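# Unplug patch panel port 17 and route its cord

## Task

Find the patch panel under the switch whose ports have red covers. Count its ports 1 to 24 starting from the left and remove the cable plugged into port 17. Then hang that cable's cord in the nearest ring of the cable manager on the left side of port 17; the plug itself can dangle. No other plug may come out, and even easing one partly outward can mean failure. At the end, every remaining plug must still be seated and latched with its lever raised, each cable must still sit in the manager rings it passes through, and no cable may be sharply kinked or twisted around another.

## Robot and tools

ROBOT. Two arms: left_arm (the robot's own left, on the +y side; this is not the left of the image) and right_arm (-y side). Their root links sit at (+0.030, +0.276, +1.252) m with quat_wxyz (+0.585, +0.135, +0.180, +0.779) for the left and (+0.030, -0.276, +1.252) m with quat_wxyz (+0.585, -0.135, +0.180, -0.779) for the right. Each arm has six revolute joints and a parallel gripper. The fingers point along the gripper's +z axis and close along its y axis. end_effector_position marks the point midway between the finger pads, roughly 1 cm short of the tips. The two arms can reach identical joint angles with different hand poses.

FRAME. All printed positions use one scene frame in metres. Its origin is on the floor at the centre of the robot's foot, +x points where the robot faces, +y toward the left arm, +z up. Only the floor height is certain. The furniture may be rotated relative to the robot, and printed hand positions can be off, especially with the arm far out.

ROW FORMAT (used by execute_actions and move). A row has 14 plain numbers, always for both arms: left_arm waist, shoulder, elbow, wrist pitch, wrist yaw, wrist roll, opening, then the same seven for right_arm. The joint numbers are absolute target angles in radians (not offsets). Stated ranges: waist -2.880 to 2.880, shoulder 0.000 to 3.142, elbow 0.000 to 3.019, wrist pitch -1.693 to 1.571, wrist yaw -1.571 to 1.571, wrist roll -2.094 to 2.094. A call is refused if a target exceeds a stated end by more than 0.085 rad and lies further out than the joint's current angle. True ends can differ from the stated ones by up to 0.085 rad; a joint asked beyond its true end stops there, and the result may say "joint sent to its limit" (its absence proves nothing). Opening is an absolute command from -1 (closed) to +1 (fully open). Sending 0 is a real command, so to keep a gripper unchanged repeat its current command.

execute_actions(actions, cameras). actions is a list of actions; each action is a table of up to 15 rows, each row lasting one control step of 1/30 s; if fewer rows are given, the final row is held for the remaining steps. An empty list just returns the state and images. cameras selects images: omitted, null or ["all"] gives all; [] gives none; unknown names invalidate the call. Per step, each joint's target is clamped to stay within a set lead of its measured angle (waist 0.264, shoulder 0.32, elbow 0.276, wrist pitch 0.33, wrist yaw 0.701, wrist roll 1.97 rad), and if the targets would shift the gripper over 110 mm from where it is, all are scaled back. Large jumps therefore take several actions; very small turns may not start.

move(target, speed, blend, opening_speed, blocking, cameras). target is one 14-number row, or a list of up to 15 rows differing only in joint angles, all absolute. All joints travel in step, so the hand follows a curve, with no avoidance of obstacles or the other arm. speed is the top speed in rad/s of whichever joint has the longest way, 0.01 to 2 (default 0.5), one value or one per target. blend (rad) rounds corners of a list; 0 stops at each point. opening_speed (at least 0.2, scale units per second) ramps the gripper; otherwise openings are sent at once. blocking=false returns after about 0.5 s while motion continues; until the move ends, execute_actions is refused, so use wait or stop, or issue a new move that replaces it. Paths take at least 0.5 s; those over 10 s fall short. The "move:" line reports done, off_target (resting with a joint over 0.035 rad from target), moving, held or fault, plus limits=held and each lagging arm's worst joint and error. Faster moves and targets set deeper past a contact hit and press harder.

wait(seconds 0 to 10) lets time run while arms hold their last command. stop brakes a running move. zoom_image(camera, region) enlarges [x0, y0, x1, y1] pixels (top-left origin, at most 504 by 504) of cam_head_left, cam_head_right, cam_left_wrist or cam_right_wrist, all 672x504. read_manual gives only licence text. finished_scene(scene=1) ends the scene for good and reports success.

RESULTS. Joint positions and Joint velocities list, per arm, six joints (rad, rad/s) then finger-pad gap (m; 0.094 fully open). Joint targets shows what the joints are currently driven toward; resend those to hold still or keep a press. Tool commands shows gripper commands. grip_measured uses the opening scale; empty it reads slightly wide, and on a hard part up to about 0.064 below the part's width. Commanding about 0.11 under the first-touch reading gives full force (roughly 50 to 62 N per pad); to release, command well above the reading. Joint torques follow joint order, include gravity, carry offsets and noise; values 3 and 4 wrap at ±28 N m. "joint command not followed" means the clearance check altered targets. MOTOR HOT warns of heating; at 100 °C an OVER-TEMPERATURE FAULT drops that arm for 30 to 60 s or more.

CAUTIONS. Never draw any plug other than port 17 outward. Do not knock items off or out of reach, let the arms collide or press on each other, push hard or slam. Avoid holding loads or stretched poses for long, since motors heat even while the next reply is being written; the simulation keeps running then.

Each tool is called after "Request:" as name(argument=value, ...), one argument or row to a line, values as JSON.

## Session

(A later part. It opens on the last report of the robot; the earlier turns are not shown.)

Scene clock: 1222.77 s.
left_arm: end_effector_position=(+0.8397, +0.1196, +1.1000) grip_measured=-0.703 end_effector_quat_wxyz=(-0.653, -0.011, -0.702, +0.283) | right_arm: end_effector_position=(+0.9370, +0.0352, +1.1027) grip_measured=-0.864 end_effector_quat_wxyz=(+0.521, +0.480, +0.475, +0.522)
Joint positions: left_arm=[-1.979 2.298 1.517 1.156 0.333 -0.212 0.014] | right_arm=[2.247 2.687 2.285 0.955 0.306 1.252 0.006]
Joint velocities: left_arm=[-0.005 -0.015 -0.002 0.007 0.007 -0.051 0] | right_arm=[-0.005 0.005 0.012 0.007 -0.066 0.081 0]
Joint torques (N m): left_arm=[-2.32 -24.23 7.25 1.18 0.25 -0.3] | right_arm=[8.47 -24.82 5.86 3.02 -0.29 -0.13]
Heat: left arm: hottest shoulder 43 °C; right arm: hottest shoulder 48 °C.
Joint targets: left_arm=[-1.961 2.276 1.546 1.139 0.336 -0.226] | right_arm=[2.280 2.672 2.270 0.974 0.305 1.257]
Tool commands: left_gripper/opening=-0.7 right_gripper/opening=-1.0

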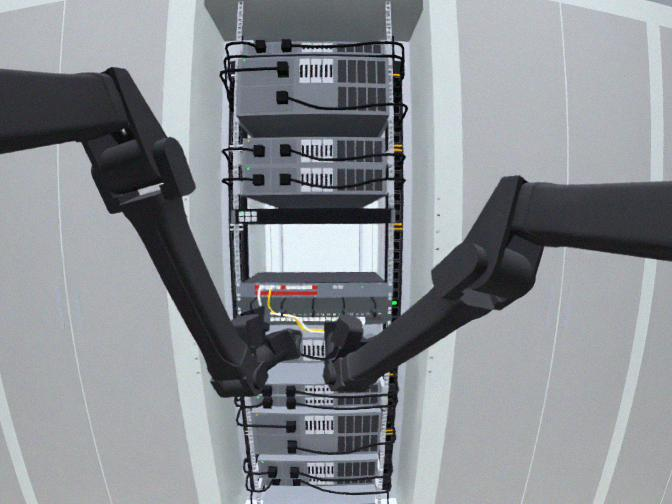

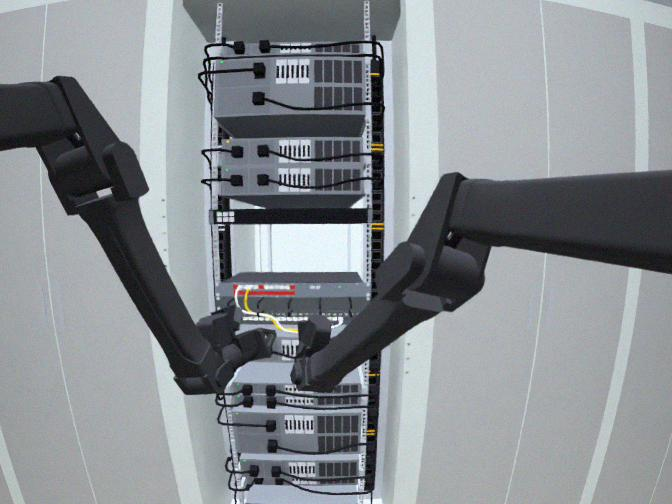

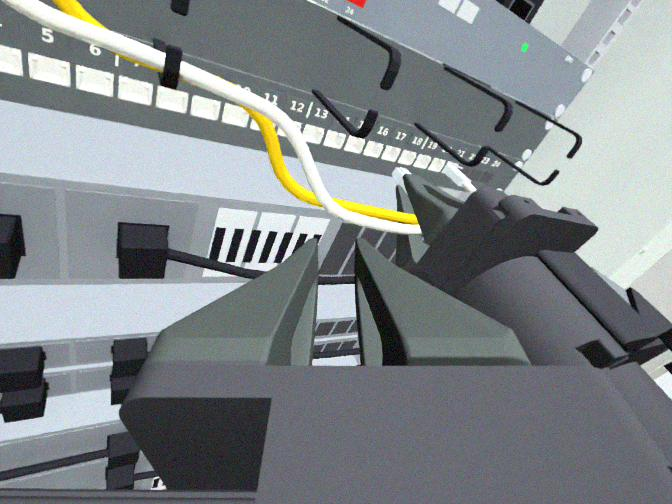

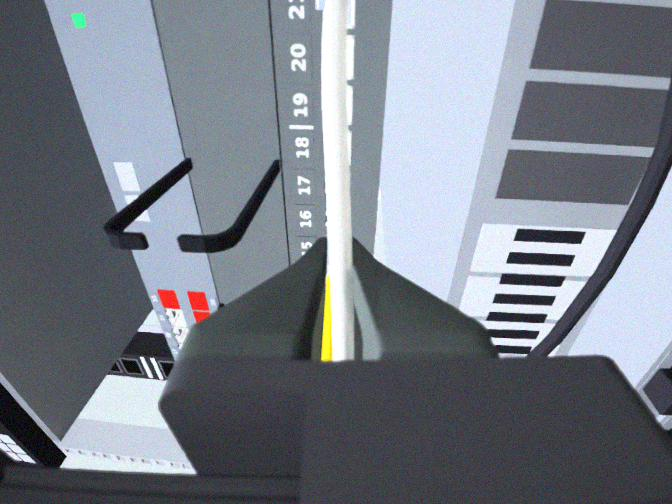

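Request:
move(
  target=[-1.918,2.238,1.542,1.112,0.381,-0.226,-0.7,2.280,2.672,2.270,0.974,0.305,1.257,-1.0],
  speed=0.15,
  cameras=["cam_left_wrist"],
)

Request:
zoom_image(
  camera="cam_left_wrist",
  region=[200, 60, 480, 270],
)

Scene clock: 1284.47 s.
left_arm: end_effector_position=(+0.8507, +0.1541, +1.1125) grip_measured=-0.703 end_effector_quat_wxyz=(-0.656, -0.018, -0.702, +0.277) | right_arm: end_effector_position=(+0.9370, +0.0352, +1.1027) grip_measured=-0.864 end_effector_quat_wxyz=(+0.521, +0.480, +0.475, +0.522)
Joint positions: left_arm=[-1.93 2.264 1.517 1.13 0.379 -0.212 0.014] | right_arm=[2.247 2.687 2.285 0.955 0.306 1.252 0.006]
Joint velocities: left_arm=[-0.005 0.005 0.002 0.007 0.037 -0.007 0] | right_arm=[-0.015 -0.005 -0.012 -0.012 0.022 0.066 0]
Joint torques (N m): left_arm=[-2.96 -24.88 7.08 1.22 0.25 -0.28] | right_arm=[8.76 -25.52 5.79 3.03 -0.24 -0.11]
Heat: left arm: hottest shoulder 44 °C; right arm: hottest shoulder 49 °C.
Joint targets: left_arm=[-1.919 2.238 1.542 1.113 0.382 -0.226] | right_arm=[2.280 2.672 2.270 0.974 0.305 1.257]
move: done
Images, in order (width x height): cam_left_wrist 672x504.

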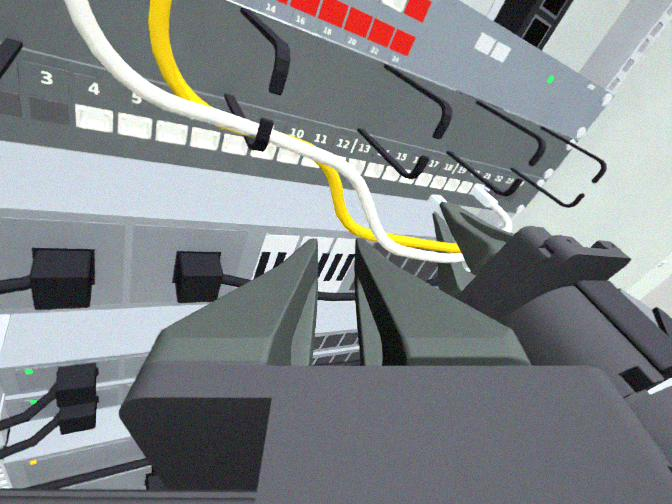

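Scaled by 1.800 from the camera's 672x504 image, which has a finer 960x720 frame.

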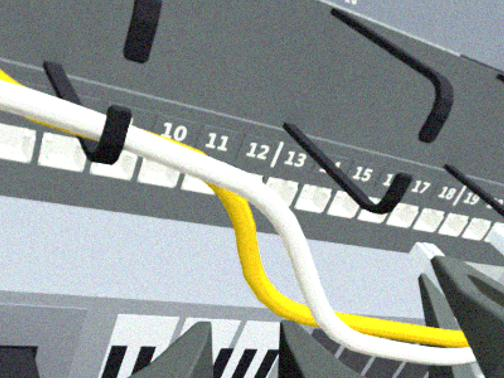

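Request:
move(
  target=[-1.962,2.318,1.655,1.04,0.365,-0.226,-0.7,2.280,2.672,2.270,0.974,0.305,1.257,-1.0],
  speed=0.1,
  cameras=["cam_left_wrist"],
)

Request:
zoom_image(
  camera="cam_left_wrist",
  region=[200, 100, 480, 310],
)

Scene clock: 1311.27 s.
left_arm: end_effector_position=(+0.8747, +0.1435, +1.1055) grip_measured=-0.703 end_effector_quat_wxyz=(-0.651, -0.015, -0.706, +0.278) | right_arm: end_effector_position=(+0.9370, +0.0352, +1.1027) grip_measured=-0.864 end_effector_quat_wxyz=(+0.521, +0.480, +0.475, +0.522)
Joint positions: left_arm=[-1.942 2.304 1.617 1.056 0.367 -0.212 0.014] | right_arm=[2.247 2.687 2.285 0.955 0.306 1.252 0.006]
Joint velocities: left_arm=[-0.015 0.005 -0.007 -0.017 0.037 0.022 0] | right_arm=[-0.005 -0.005 0.002 0.027 -0.022 0.095 0]
Joint torques (N m): left_arm=[-5.42 -22.12 8.75 1.26 0.02 -0.29] | right_arm=[8.18 -24.7 6.02 2.91 -0.29 -0.09]
Heat: left arm: hottest shoulder 46 °C; right arm: hottest shoulder 49 °C.
Joint targets: left_arm=[-1.961 2.318 1.655 1.040 0.364 -0.226] | right_arm=[2.280 2.672 2.270 0.974 0.305 1.257]
move: off_target (left_arm); left_arm: the elbow is farthest, 0.038 rad from its target
Images, in order (width x height): cam_left_wrist 672x504.

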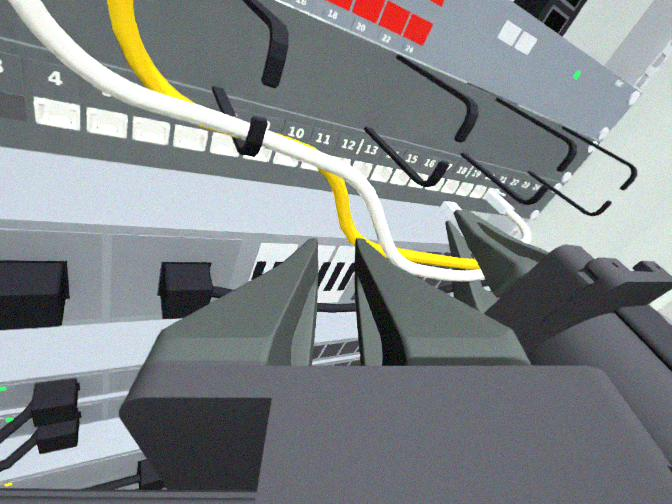

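Scaled by 1.800 from the camera's 672x504 image, which has a finer 960x720 frame.

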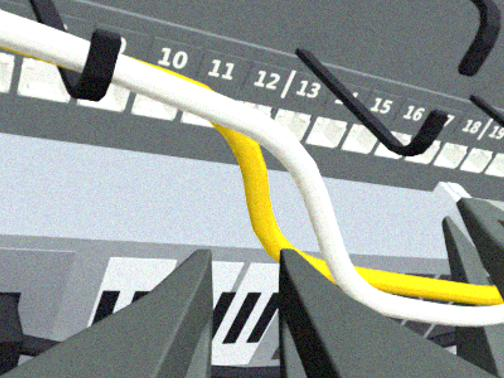

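Request:
move(
  target=[-1.973,2.320,1.720,0.978,0.353,-0.226,-0.765,2.280,2.672,2.270,0.974,0.305,1.257,-1.0],
  speed=0.1,
  cameras=["cam_left_wrist"],
)

Request:
zoom_image(
  camera="cam_left_wrist",
  region=[200, 100, 480, 310],
)

Scene clock: 1332.53 s.
left_arm: end_effector_position=(+0.8957, +0.1369, +1.1184) grip_measured=-0.762 end_effector_quat_wxyz=(-0.652, -0.013, -0.705, +0.280) | right_arm: end_effector_position=(+0.9370, +0.0352, +1.1027) grip_measured=-0.864 end_effector_quat_wxyz=(+0.521, +0.480, +0.475, +0.522)
Joint positions: left_arm=[-1.953 2.304 1.68 0.995 0.356 -0.214 0.011] | right_arm=[2.247 2.687 2.285 0.955 0.306 1.252 0.006]
Joint velocities: left_arm=[-0.005 -0.015 0.007 -0.022 0.066 -0.081 0.001] | right_arm=[-0.005 -0.005 -0.007 0.022 -0.037 -0.037 0]
Joint torques (N m): left_arm=[-5.54 -22.48 9.4 1.22 0.06 -0.3] | right_arm=[7.88 -25.35 6 2.95 -0.24 -0.07]
Heat: left arm: hottest shoulder 49 °C; right arm: hottest shoulder 49 °C.
Joint targets: left_arm=[-1.974 2.320 1.720 0.978 0.354 -0.227] | right_arm=[2.280 2.672 2.270 0.974 0.305 1.257]
move: off_target (left_arm); left_arm: the elbow is farthest, 0.040 rad from its target
Images, in order (width x height): cam_left_wrist 672x504.

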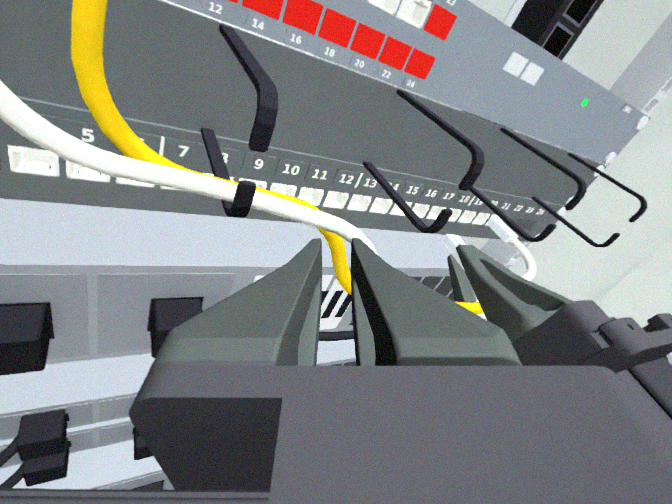

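Scaled by 1.800 from the camera's 672x504 image, which has a finer 960x720 frame.

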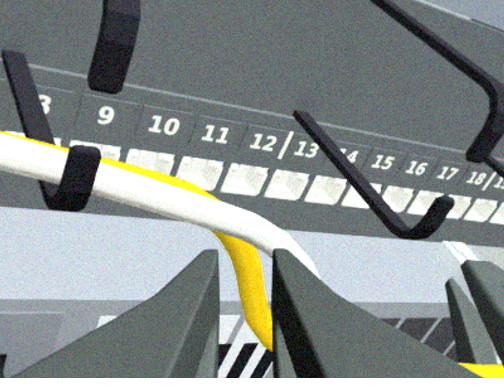

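Request:
move(
  target=[-1.957,2.338,1.738,0.986,0.357,-0.226,-0.765,2.280,2.672,2.270,0.974,0.305,1.257,-1.0],
  speed=0.1,
  cameras=["cam_left_wrist"],
)

Request:
zoom_image(
  camera="cam_left_wrist",
  region=[240, 150, 440, 300],
)

Scene clock: 1351.07 s.
left_arm: end_effector_position=(+0.8961, +0.1355, +1.1103) grip_measured=-0.762 end_effector_quat_wxyz=(-0.650, -0.013, -0.706, +0.280) | right_arm: end_effector_position=(+0.9370, +0.0352, +1.1027) grip_measured=-0.864 end_effector_quat_wxyz=(+0.521, +0.480, +0.475, +0.522)
Joint positions: left_arm=[-1.953 2.322 1.695 0.995 0.356 -0.214 0.011] | right_arm=[2.247 2.687 2.285 0.955 0.306 1.252 0.006]
Joint velocities: left_arm=[-0.015 -0.015 0.007 -0.002 -0.007 -0.007 0] | right_arm=[0.005 -0.005 0.002 -0.002 -0.007 -0.022 0]
Joint torques (N m): left_arm=[-3.96 -22.71 9.68 1.48 0.16 -0.26] | right_arm=[8.53 -24.7 5.94 3.04 -0.31 -0.07]
Heat: left arm: hottest shoulder 51 °C; right arm: hottest shoulder 49 °C.
Joint targets: left_arm=[-1.957 2.338 1.738 0.986 0.357 -0.226] | right_arm=[2.280 2.672 2.270 0.974 0.305 1.257]
move: off_target (left_arm); left_arm: the elbow is farthest, 0.043 rad from its target
Images, in order (width x height): cam_left_wrist 672x504.

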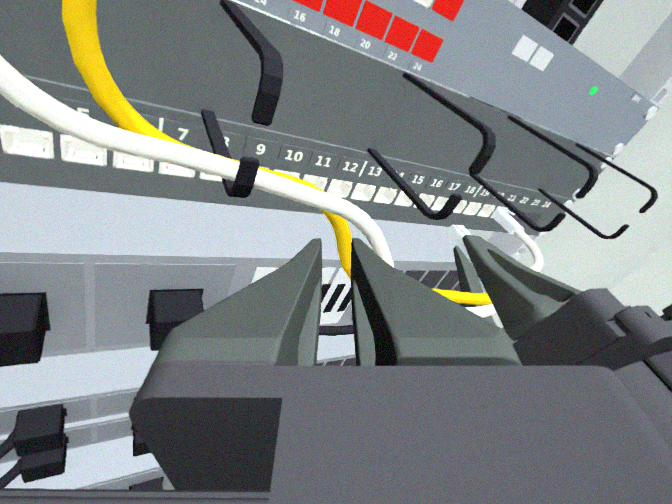

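Scaled by 2.520 from the camera's 672x504 image, which has a finer 960x720 frame.

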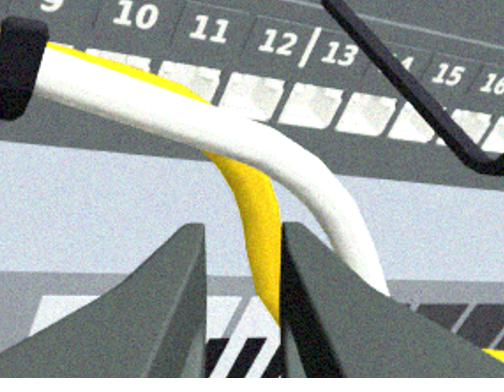

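Request:
move(
  target=[-1.983,2.350,1.783,0.947,0.348,-0.226,-0.74,2.280,2.672,2.270,0.974,0.305,1.257,-1.0],
  speed=0.08,
  cameras=["cam_left_wrist"],
)

Request:
zoom_image(
  camera="cam_left_wrist",
  region=[240, 150, 440, 300],
)

Scene clock: 1362.10 s.
left_arm: end_effector_position=(+0.9073, +0.1309, +1.1133) grip_measured=-0.743 end_effector_quat_wxyz=(-0.650, -0.012, -0.706, +0.281) | right_arm: end_effector_position=(+0.9370, +0.0352, +1.1027) grip_measured=-0.864 end_effector_quat_wxyz=(+0.521, +0.480, +0.475, +0.522)
Joint positions: left_arm=[-1.959 2.333 1.738 0.963 0.35 -0.214 0.012] | right_arm=[2.247 2.687 2.285 0.955 0.306 1.252 0.006]
Joint velocities: left_arm=[-0.015 0.005 0.007 0.012 -0.007 -0.007 0.001] | right_arm=[-0.005 -0.015 -0.022 -0.012 -0.066 0.066 0]
Joint torques (N m): left_arm=[-5.6 -22.83 10 1.29 0.06 -0.24] | right_arm=[7.94 -24.41 5.96 2.91 -0.31 -0.09]
Heat: left arm: hottest shoulder 50 °C; right arm: hottest shoulder 49 °C.
Joint targets: left_arm=[-1.983 2.350 1.783 0.947 0.348 -0.226] | right_arm=[2.280 2.672 2.270 0.974 0.305 1.257]
move: off_target (left_arm); left_arm: the elbow is farthest, 0.045 rad from its target
Images, in order (width x height): cam_left_wrist 672x504.

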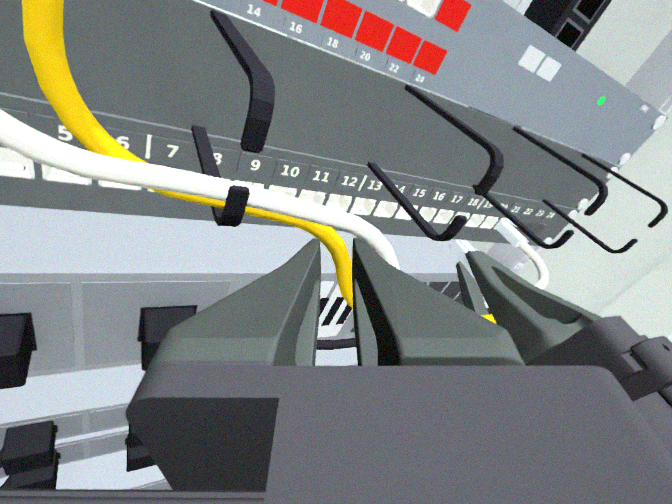

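Scaled by 2.520 from the camera's 672x504 image, which has a finer 960x720 frame.

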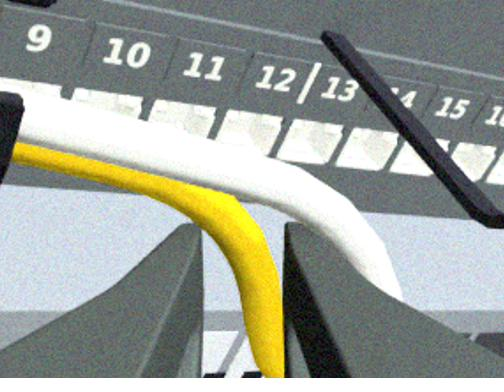

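Request:
move(
  target=[-1.983,2.350,1.783,0.947,0.348,-0.226,-1.0,2.280,2.672,2.270,0.974,0.305,1.257,-1.0],
  opening_speed=0.3,
  cameras=["cam_left_wrist"],
)

Request:
zoom_image(
  camera="cam_left_wrist",
  region=[240, 150, 440, 300],
)

Scene clock: 1372.53 s.
left_arm: end_effector_position=(+0.9070, +0.1282, +1.1133) grip_measured=-0.918 end_effector_quat_wxyz=(-0.650, -0.012, -0.705, +0.283) | right_arm: end_effector_position=(+0.9366, +0.0366, +1.1031) grip_measured=-0.864 end_effector_quat_wxyz=(+0.521, +0.479, +0.475, +0.522)
Joint positions: left_arm=[-1.962 2.335 1.74 0.963 0.35 -0.217 0.004] | right_arm=[2.249 2.687 2.285 0.955 0.306 1.252 0.006]
Joint velocities: left_arm=[-0.015 -0.005 0.002 0.007 -0.022 0.051 0] | right_arm=[-0.005 -0.015 0.002 -0.007 -0.022 0.037 0]
Joint torques (N m): left_arm=[-5.36 -22.89 10.03 1.24 0.08 -0.24] | right_arm=[8.76 -24.7 5.85 2.82 -0.28 -0.01]
Heat: left arm: hottest shoulder 49 °C; right arm: hottest shoulder 49 °C.
Joint targets: left_arm=[-1.983 2.350 1.784 0.947 0.348 -0.226] | right_arm=[2.280 2.672 2.270 0.974 0.305 1.257]
move: off_target (left_arm); left_arm: the elbow is farthest, 0.043 rad from its target
Images, in order (width x height): cam_left_wrist 672x504.

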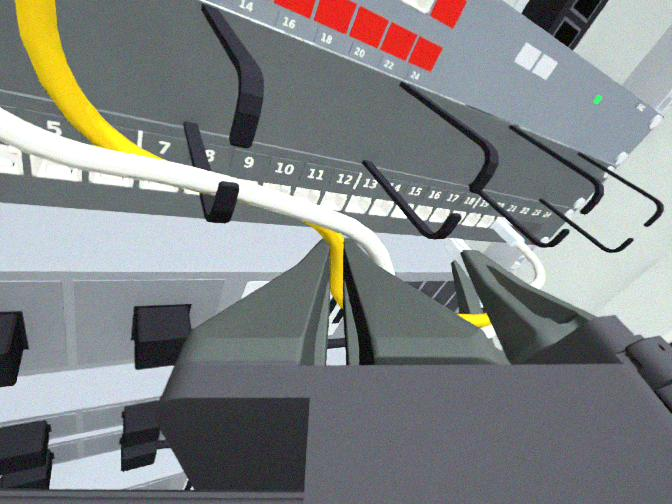

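Scaled by 2.520 from the camera's 672x504 image, which has a finer 960x720 frame.

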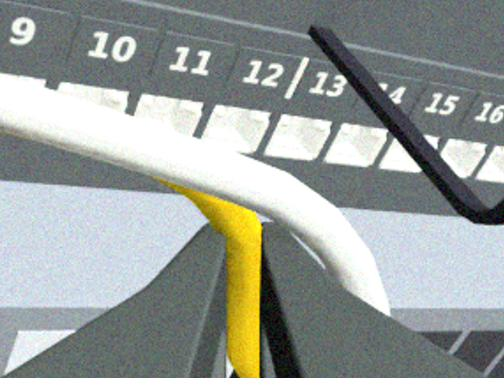

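Request:
move(
  target=[-1.983,2.350,1.783,0.947,0.348,-0.226,-1.0,2.280,2.672,2.270,0.974,0.305,1.257,-0.5],
  opening_speed=0.3,
)

Request:
zoom_image(
  camera="cam_right_wrist",
  region=[200, 100, 480, 310],
)

Request:
zoom_image(
  camera="cam_left_wrist",
  region=[260, 150, 600, 400],
)

Scene clock: 1385.50 s.
left_arm: end_effector_position=(+0.9072, +0.1284, +1.1132) grip_measured=-0.919 end_effector_quat_wxyz=(-0.650, -0.011, -0.705, +0.283) | right_arm: end_effector_position=(+0.9305, +0.0504, +1.1031) grip_measured=-0.503 end_effector_quat_wxyz=(+0.515, +0.478, +0.480, +0.526)
Joint positions: left_arm=[-1.962 2.335 1.74 0.963 0.348 -0.217 0.004] | right_arm=[2.264 2.687 2.277 0.955 0.306 1.252 0.023]
Joint velocities: left_arm=[0.005 -0.005 -0.012 0.012 -0.007 0.022 -0.001] | right_arm=[-0.015 -0.015 -0.017 0.002 -0.051 -0.11 0.001]
Joint torques (N m): left_arm=[-5.48 -22.89 9.88 1.22 0.11 -0.25] | right_arm=[7.24 -24.64 6.58 3.08 -0.27 -0.06]
Heat: left arm: hottest shoulder 47 °C; right arm: hottest shoulder 49 °C.
Joint targets: left_arm=[-1.983 2.350 1.783 0.947 0.347 -0.225] | right_arm=[2.280 2.672 2.270 0.974 0.305 1.257]
move: off_target (left_arm); left_arm: the elbow is farthest, 0.043 rad from its target

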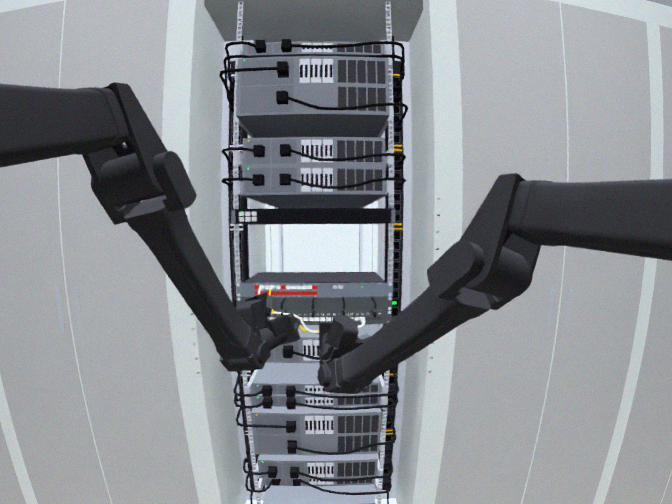

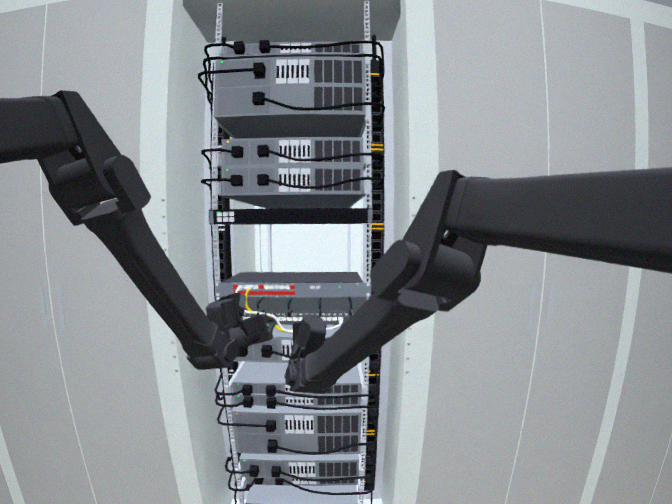

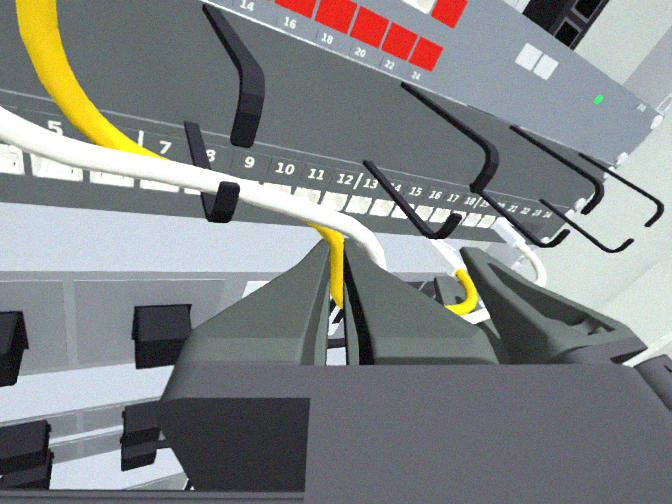

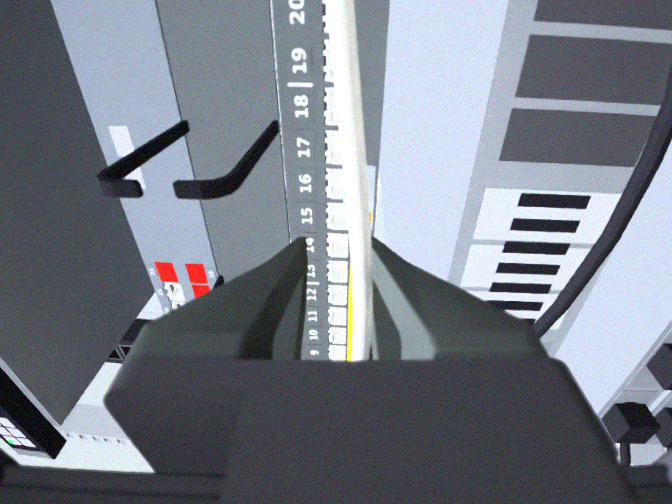

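Scaled by 1.800 from the camera's 672x504 image, which has a finer 960x720 frame.

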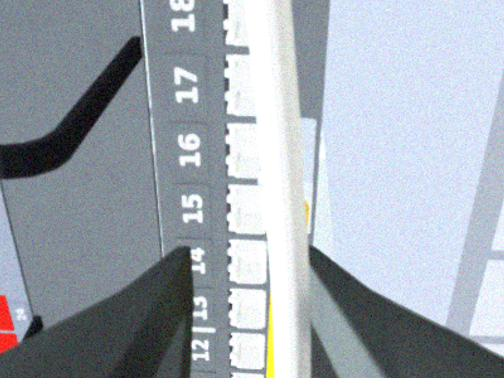

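Scaled by 1.482 from the camera's 672x504 image, which has a finer 960x720 frame.

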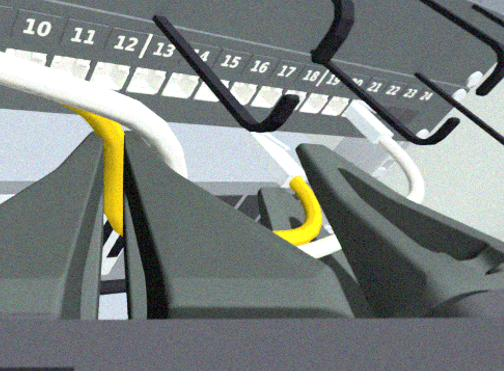

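Request:
move(
  target=[
    [-1.983,2.350,1.783,0.947,0.348,-0.226,-1.0,2.297,2.586,2.037,1.132,0.321,1.257,-0.5],
    [-1.983,2.350,1.783,0.947,0.348,-0.226,-1.0,2.316,2.536,1.856,1.265,0.337,1.257,-0.5],
  ],
  speed=0.12,
  blend=0.03,
)

Request:
zoom_image(
  camera="cam_left_wrist",
  region=[260, 150, 600, 400],
)

Scene clock: 1419.63 s.
left_arm: end_effector_position=(+0.9067, +0.1282, +1.1120) grip_measured=-0.920 end_effector_quat_wxyz=(-0.649, -0.011, -0.706, +0.283) | right_arm: end_effector_position=(+0.8406, +0.0474, +1.0932) grip_measured=-0.502 end_effector_quat_wxyz=(+0.509, +0.482, +0.476, +0.531)
Joint positions: left_arm=[-1.962 2.336 1.74 0.963 0.348 -0.217 0.004] | right_arm=[2.298 2.56 1.864 1.243 0.334 1.252 0.023]
Joint velocities: left_arm=[-0.015 -0.015 0.007 -0.017 0.007 0.022 0] | right_arm=[-0.005 -0.005 0.012 0.007 0.007 0.037 -0.001]
Joint torques (N m): left_arm=[-5.42 -22.89 9.85 1.32 0.12 -0.25] | right_arm=[7.53 -22.53 4.52 3.14 -0.11 -0.1]
Heat: left arm: hottest shoulder 47 °C; right arm: hottest shoulder 50 °C.
Joint targets: left_arm=[-1.983 2.349 1.783 0.947 0.348 -0.226] | right_arm=[2.316 2.535 1.856 1.265 0.337 1.257]
move: off_target (left_arm); left_arm: the elbow is farthest, 0.043 rad from its target

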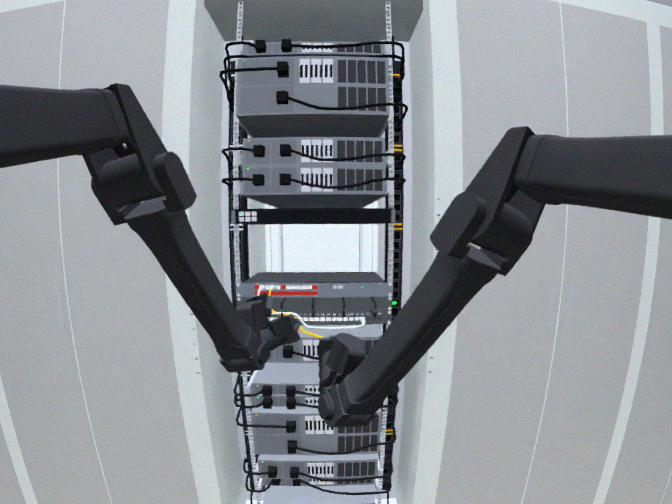

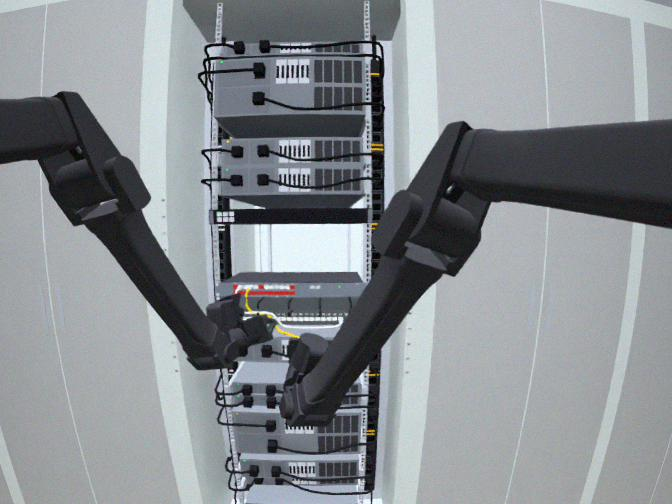

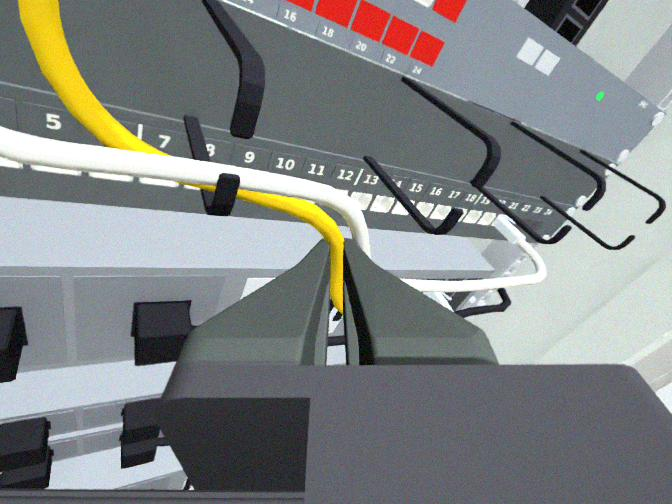

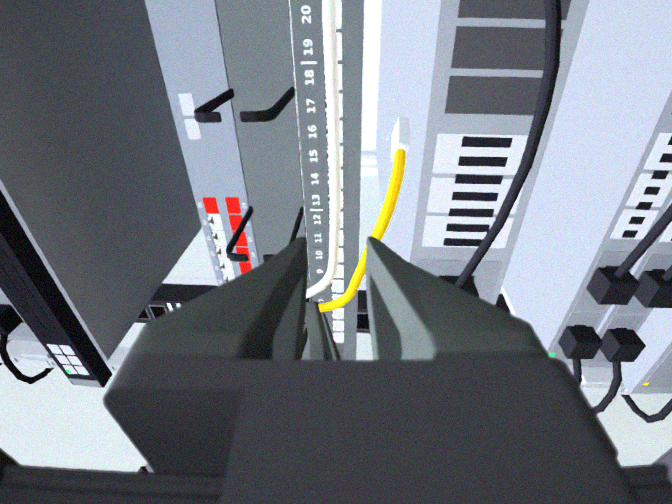

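Scaled by 1.482 from the camera's 672x504 image, which has a finer 960x720 frame.

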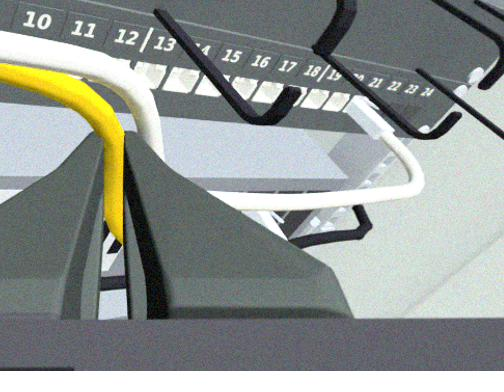

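Request:
zoom_image(
  camera="cam_head_left",
  region=[240, 270, 400, 390],
)

Request:
zoom_image(
  camera="cam_head_right",
  region=[200, 270, 360, 390],
)

Request:
zoom_image(
  camera="cam_right_wrist",
  region=[220, 80, 460, 340],
)

Scaled by 3.150 from the camera's 672x504 image, which has a finer 960x720 frame.

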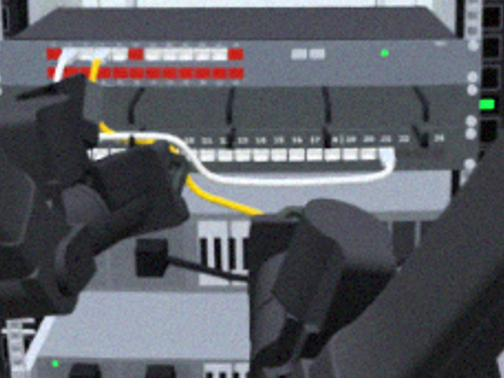

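Scaled by 3.150 from the camera's 672x504 image, which has a finer 960x720 frame.

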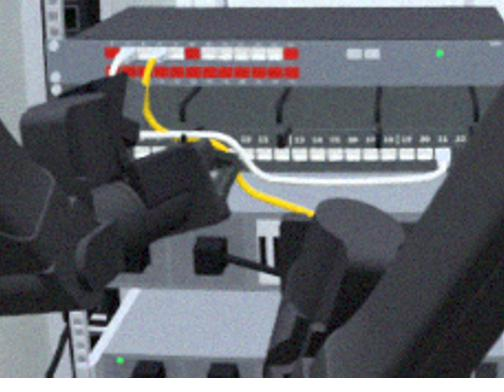

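Scaled by 1.938 from the camera's 672x504 image, which has a finer 960x720 frame.

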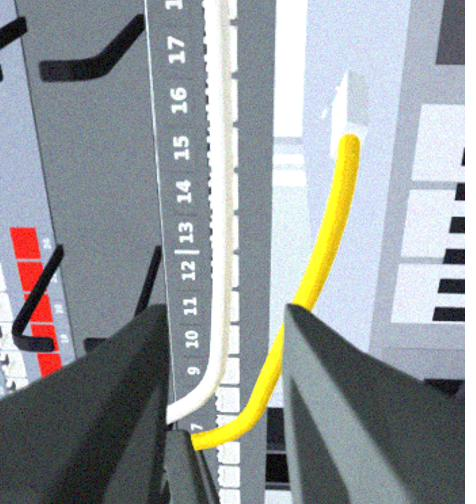

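Request:
move(
  target=[-1.922,2.410,1.804,1.02,0.374,-0.226,-1.0,2.316,2.536,1.856,1.265,0.337,1.257,-0.5],
  speed=0.1,
)

Request:
zoom_image(
  camera="cam_head_left",
  region=[240, 270, 400, 390],
)

Scene clock: 1621.90 s.
left_arm: end_effector_position=(+0.9038, +0.1308, +1.0954) grip_measured=-0.921 end_effector_quat_wxyz=(-0.656, -0.025, -0.698, +0.285) | right_arm: end_effector_position=(+0.8406, +0.0472, +1.0938) grip_measured=-0.502 end_effector_quat_wxyz=(+0.509, +0.482, +0.476, +0.531)
Joint positions: left_arm=[-1.95 2.382 1.77 0.998 0.384 -0.207 0.004] | right_arm=[2.298 2.558 1.863 1.243 0.334 1.252 0.023]
Joint velocities: left_arm=[-0.005 -0.005 0.002 -0.002 -0.022 -0.022 0] | right_arm=[-0.005 -0.005 0.002 0.012 -0.051 0.007 0]
Joint torques (N m): left_arm=[-2.14 -21.6 8.96 2.62 0.07 -0.24] | right_arm=[7.18 -23.41 4.6 2.84 -0.14 -0.1]
Heat: left arm: hottest shoulder 53 °C; right arm: hottest shoulder 46 °C.
Joint targets: left_arm=[-1.922 2.410 1.804 1.020 0.382 -0.217] | right_arm=[2.316 2.536 1.855 1.265 0.337 1.257]
move: done

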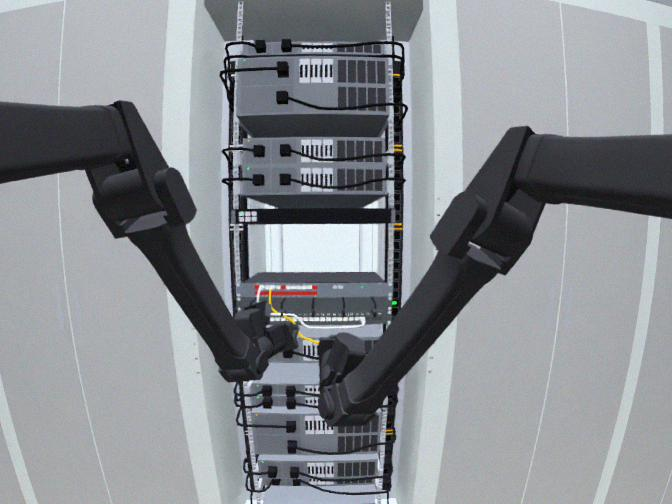

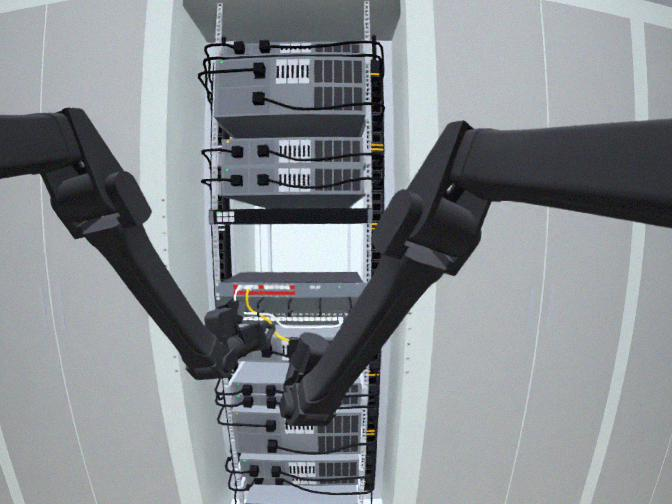

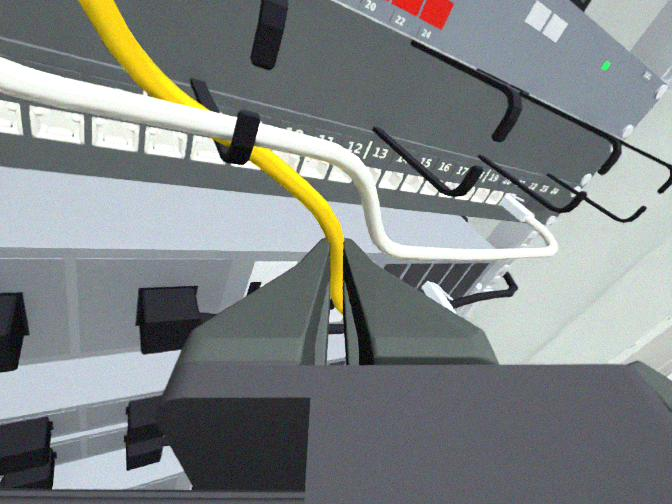

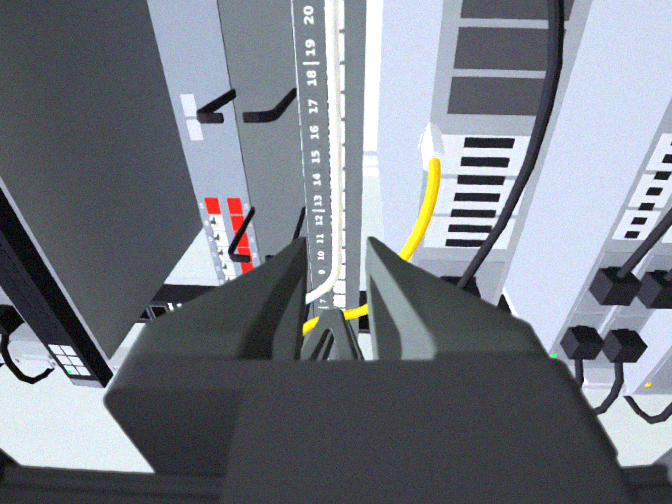

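Scaled by 3.150 from the camera's 672x504 image, which has a finer 960x720 frame.

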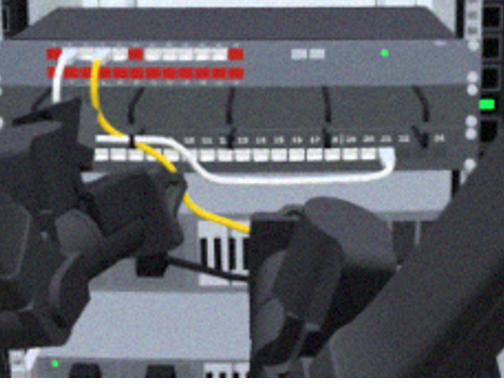

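Request:
move(
  target=[
    [-1.902,2.457,1.842,1.03,0.382,-0.226,-1.0,2.316,2.536,1.856,1.265,0.337,1.257,-0.5],
    [-1.902,2.505,1.998,0.871,0.380,-0.226,-1.0,2.316,2.536,1.856,1.265,0.337,1.257,-0.5],
  ],
  speed=0.1,
)

Request:
zoom_image(
  camera="cam_head_left",
  region=[240, 270, 400, 390],
)

Scene clock: 1651.60 s.
left_arm: end_effector_position=(+0.9415, +0.1359, +1.0847) grip_measured=-0.921 end_effector_quat_wxyz=(-0.659, -0.026, -0.696, +0.282) | right_arm: end_effector_position=(+0.8406, +0.0472, +1.0938) grip_measured=-0.502 end_effector_quat_wxyz=(+0.509, +0.482, +0.476, +0.531)
Joint positions: left_arm=[-1.939 2.468 1.96 0.901 0.388 -0.207 0.004] | right_arm=[2.298 2.558 1.863 1.243 0.334 1.252 0.023]
Joint velocities: left_arm=[-0.005 0.005 0.002 -0.007 0.022 -0.051 -0.001] | right_arm=[-0.005 -0.015 -0.012 -0.002 -0.007 0.007 0]
Joint torques (N m): left_arm=[-1.14 -22.3 10.03 0.76 -0.2 -0.32] | right_arm=[7.47 -22.59 4.6 3.19 -0.09 -0.07]
Heat: left arm: hottest shoulder 51 °C; right arm: hottest shoulder 46 °C.
Joint targets: left_arm=[-1.902 2.506 1.997 0.872 0.381 -0.226] | right_arm=[2.316 2.536 1.856 1.265 0.337 1.257]
move: off_target (left_arm); left_arm: the elbow is farthest, 0.038 rad from its target

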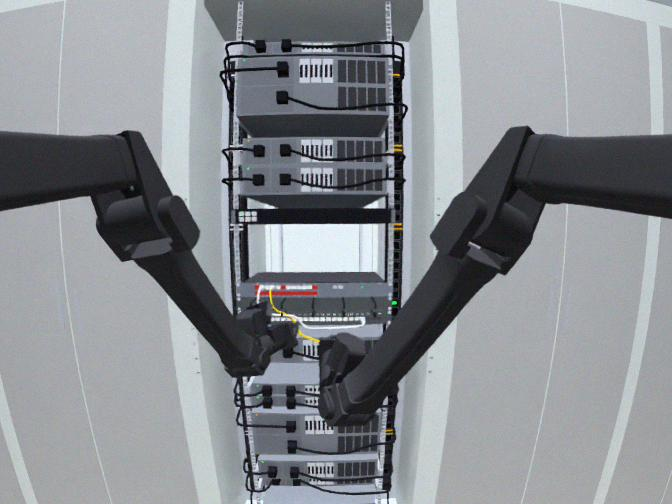

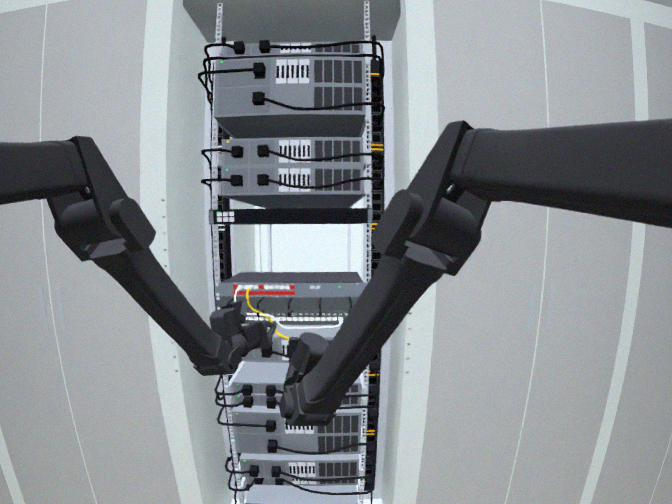

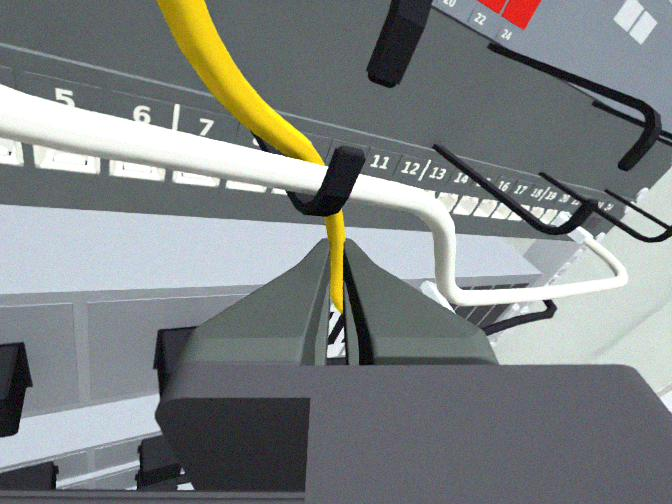

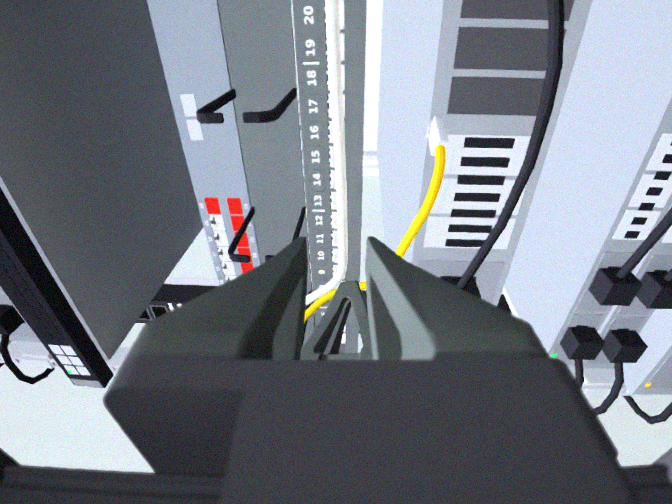

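Scaled by 3.150 from the camera's 672x504 image, which has a finer 960x720 frame.

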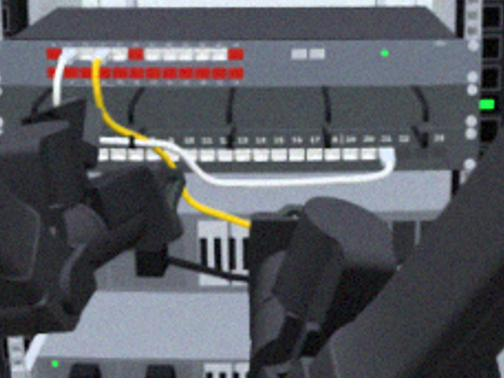

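Request:
move(
  target=[-1.902,2.506,1.997,0.872,0.381,-0.75,-1.0,2.316,2.536,1.856,1.265,0.337,1.257,-0.5],
  speed=0.25,
)

Request:
zoom_image(
  camera="cam_head_left",
  region=[240, 270, 400, 390],
)

Scene clock: 1668.60 s.
left_arm: end_effector_position=(+0.9417, +0.1355, +1.0855) grip_measured=-0.922 end_effector_quat_wxyz=(-0.568, +0.149, -0.680, +0.439) | right_arm: end_effector_position=(+0.8406, +0.0472, +1.0938) grip_measured=-0.502 end_effector_quat_wxyz=(+0.509, +0.482, +0.476, +0.531)
Joint positions: left_arm=[-1.939 2.468 1.962 0.901 0.391 -0.715 0.004] | right_arm=[2.298 2.558 1.863 1.243 0.334 1.252 0.023]
Joint velocities: left_arm=[-0.005 -0.015 -0.002 -0.002 0.022 -0.095 0] | right_arm=[-0.015 -0.015 0.002 0.012 0.037 -0.007 0]
Joint torques (N m): left_arm=[-1.03 -22.18 9.81 0.79 -0.26 -0.44] | right_arm=[7.47 -22.48 4.71 3.15 -0.08 -0.1]
Heat: left arm: hottest shoulder 52 °C; right arm: hottest shoulder 46 °C.
Joint targets: left_arm=[-1.902 2.505 1.997 0.872 0.381 -0.751] | right_arm=[2.316 2.536 1.856 1.265 0.337 1.257]
move: off_target (left_arm); left_arm: the shoulder is farthest, 0.038 rad from its target

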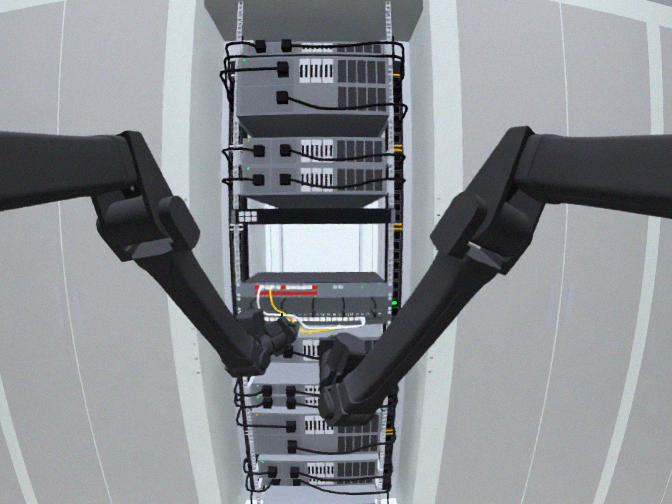

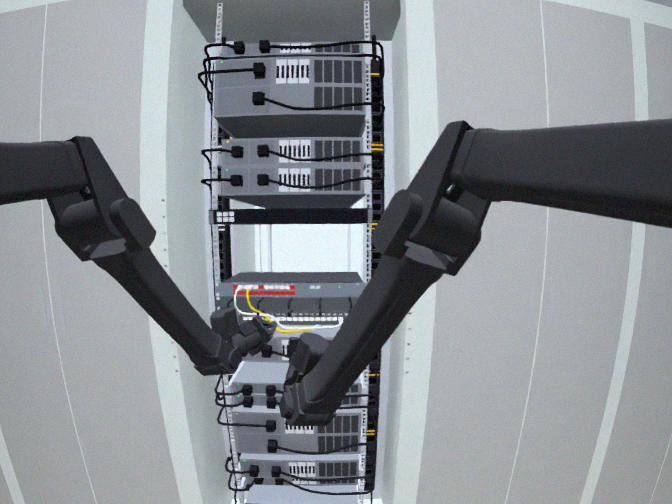

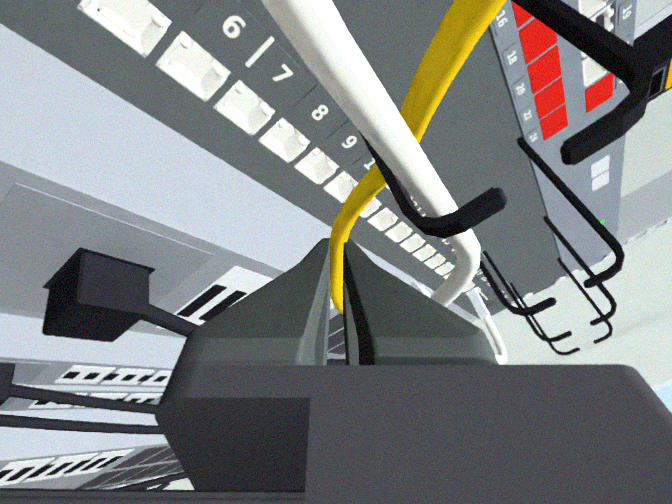

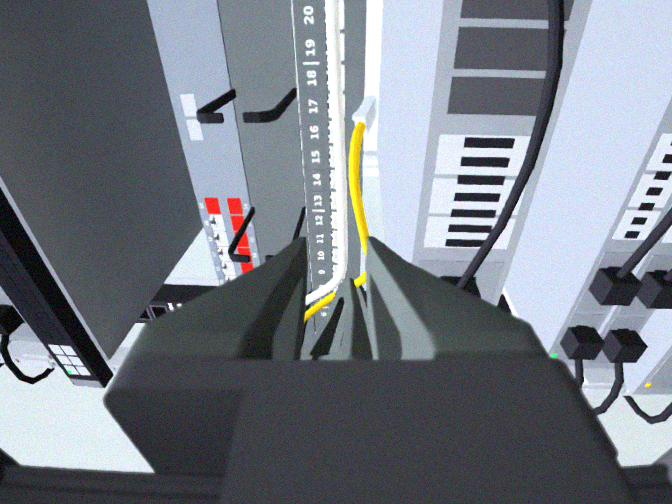

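Scaled by 3.150 from the camera's 672x504 image, which has a finer 960x720 frame.

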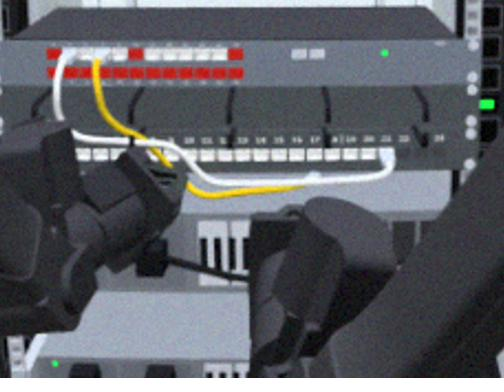

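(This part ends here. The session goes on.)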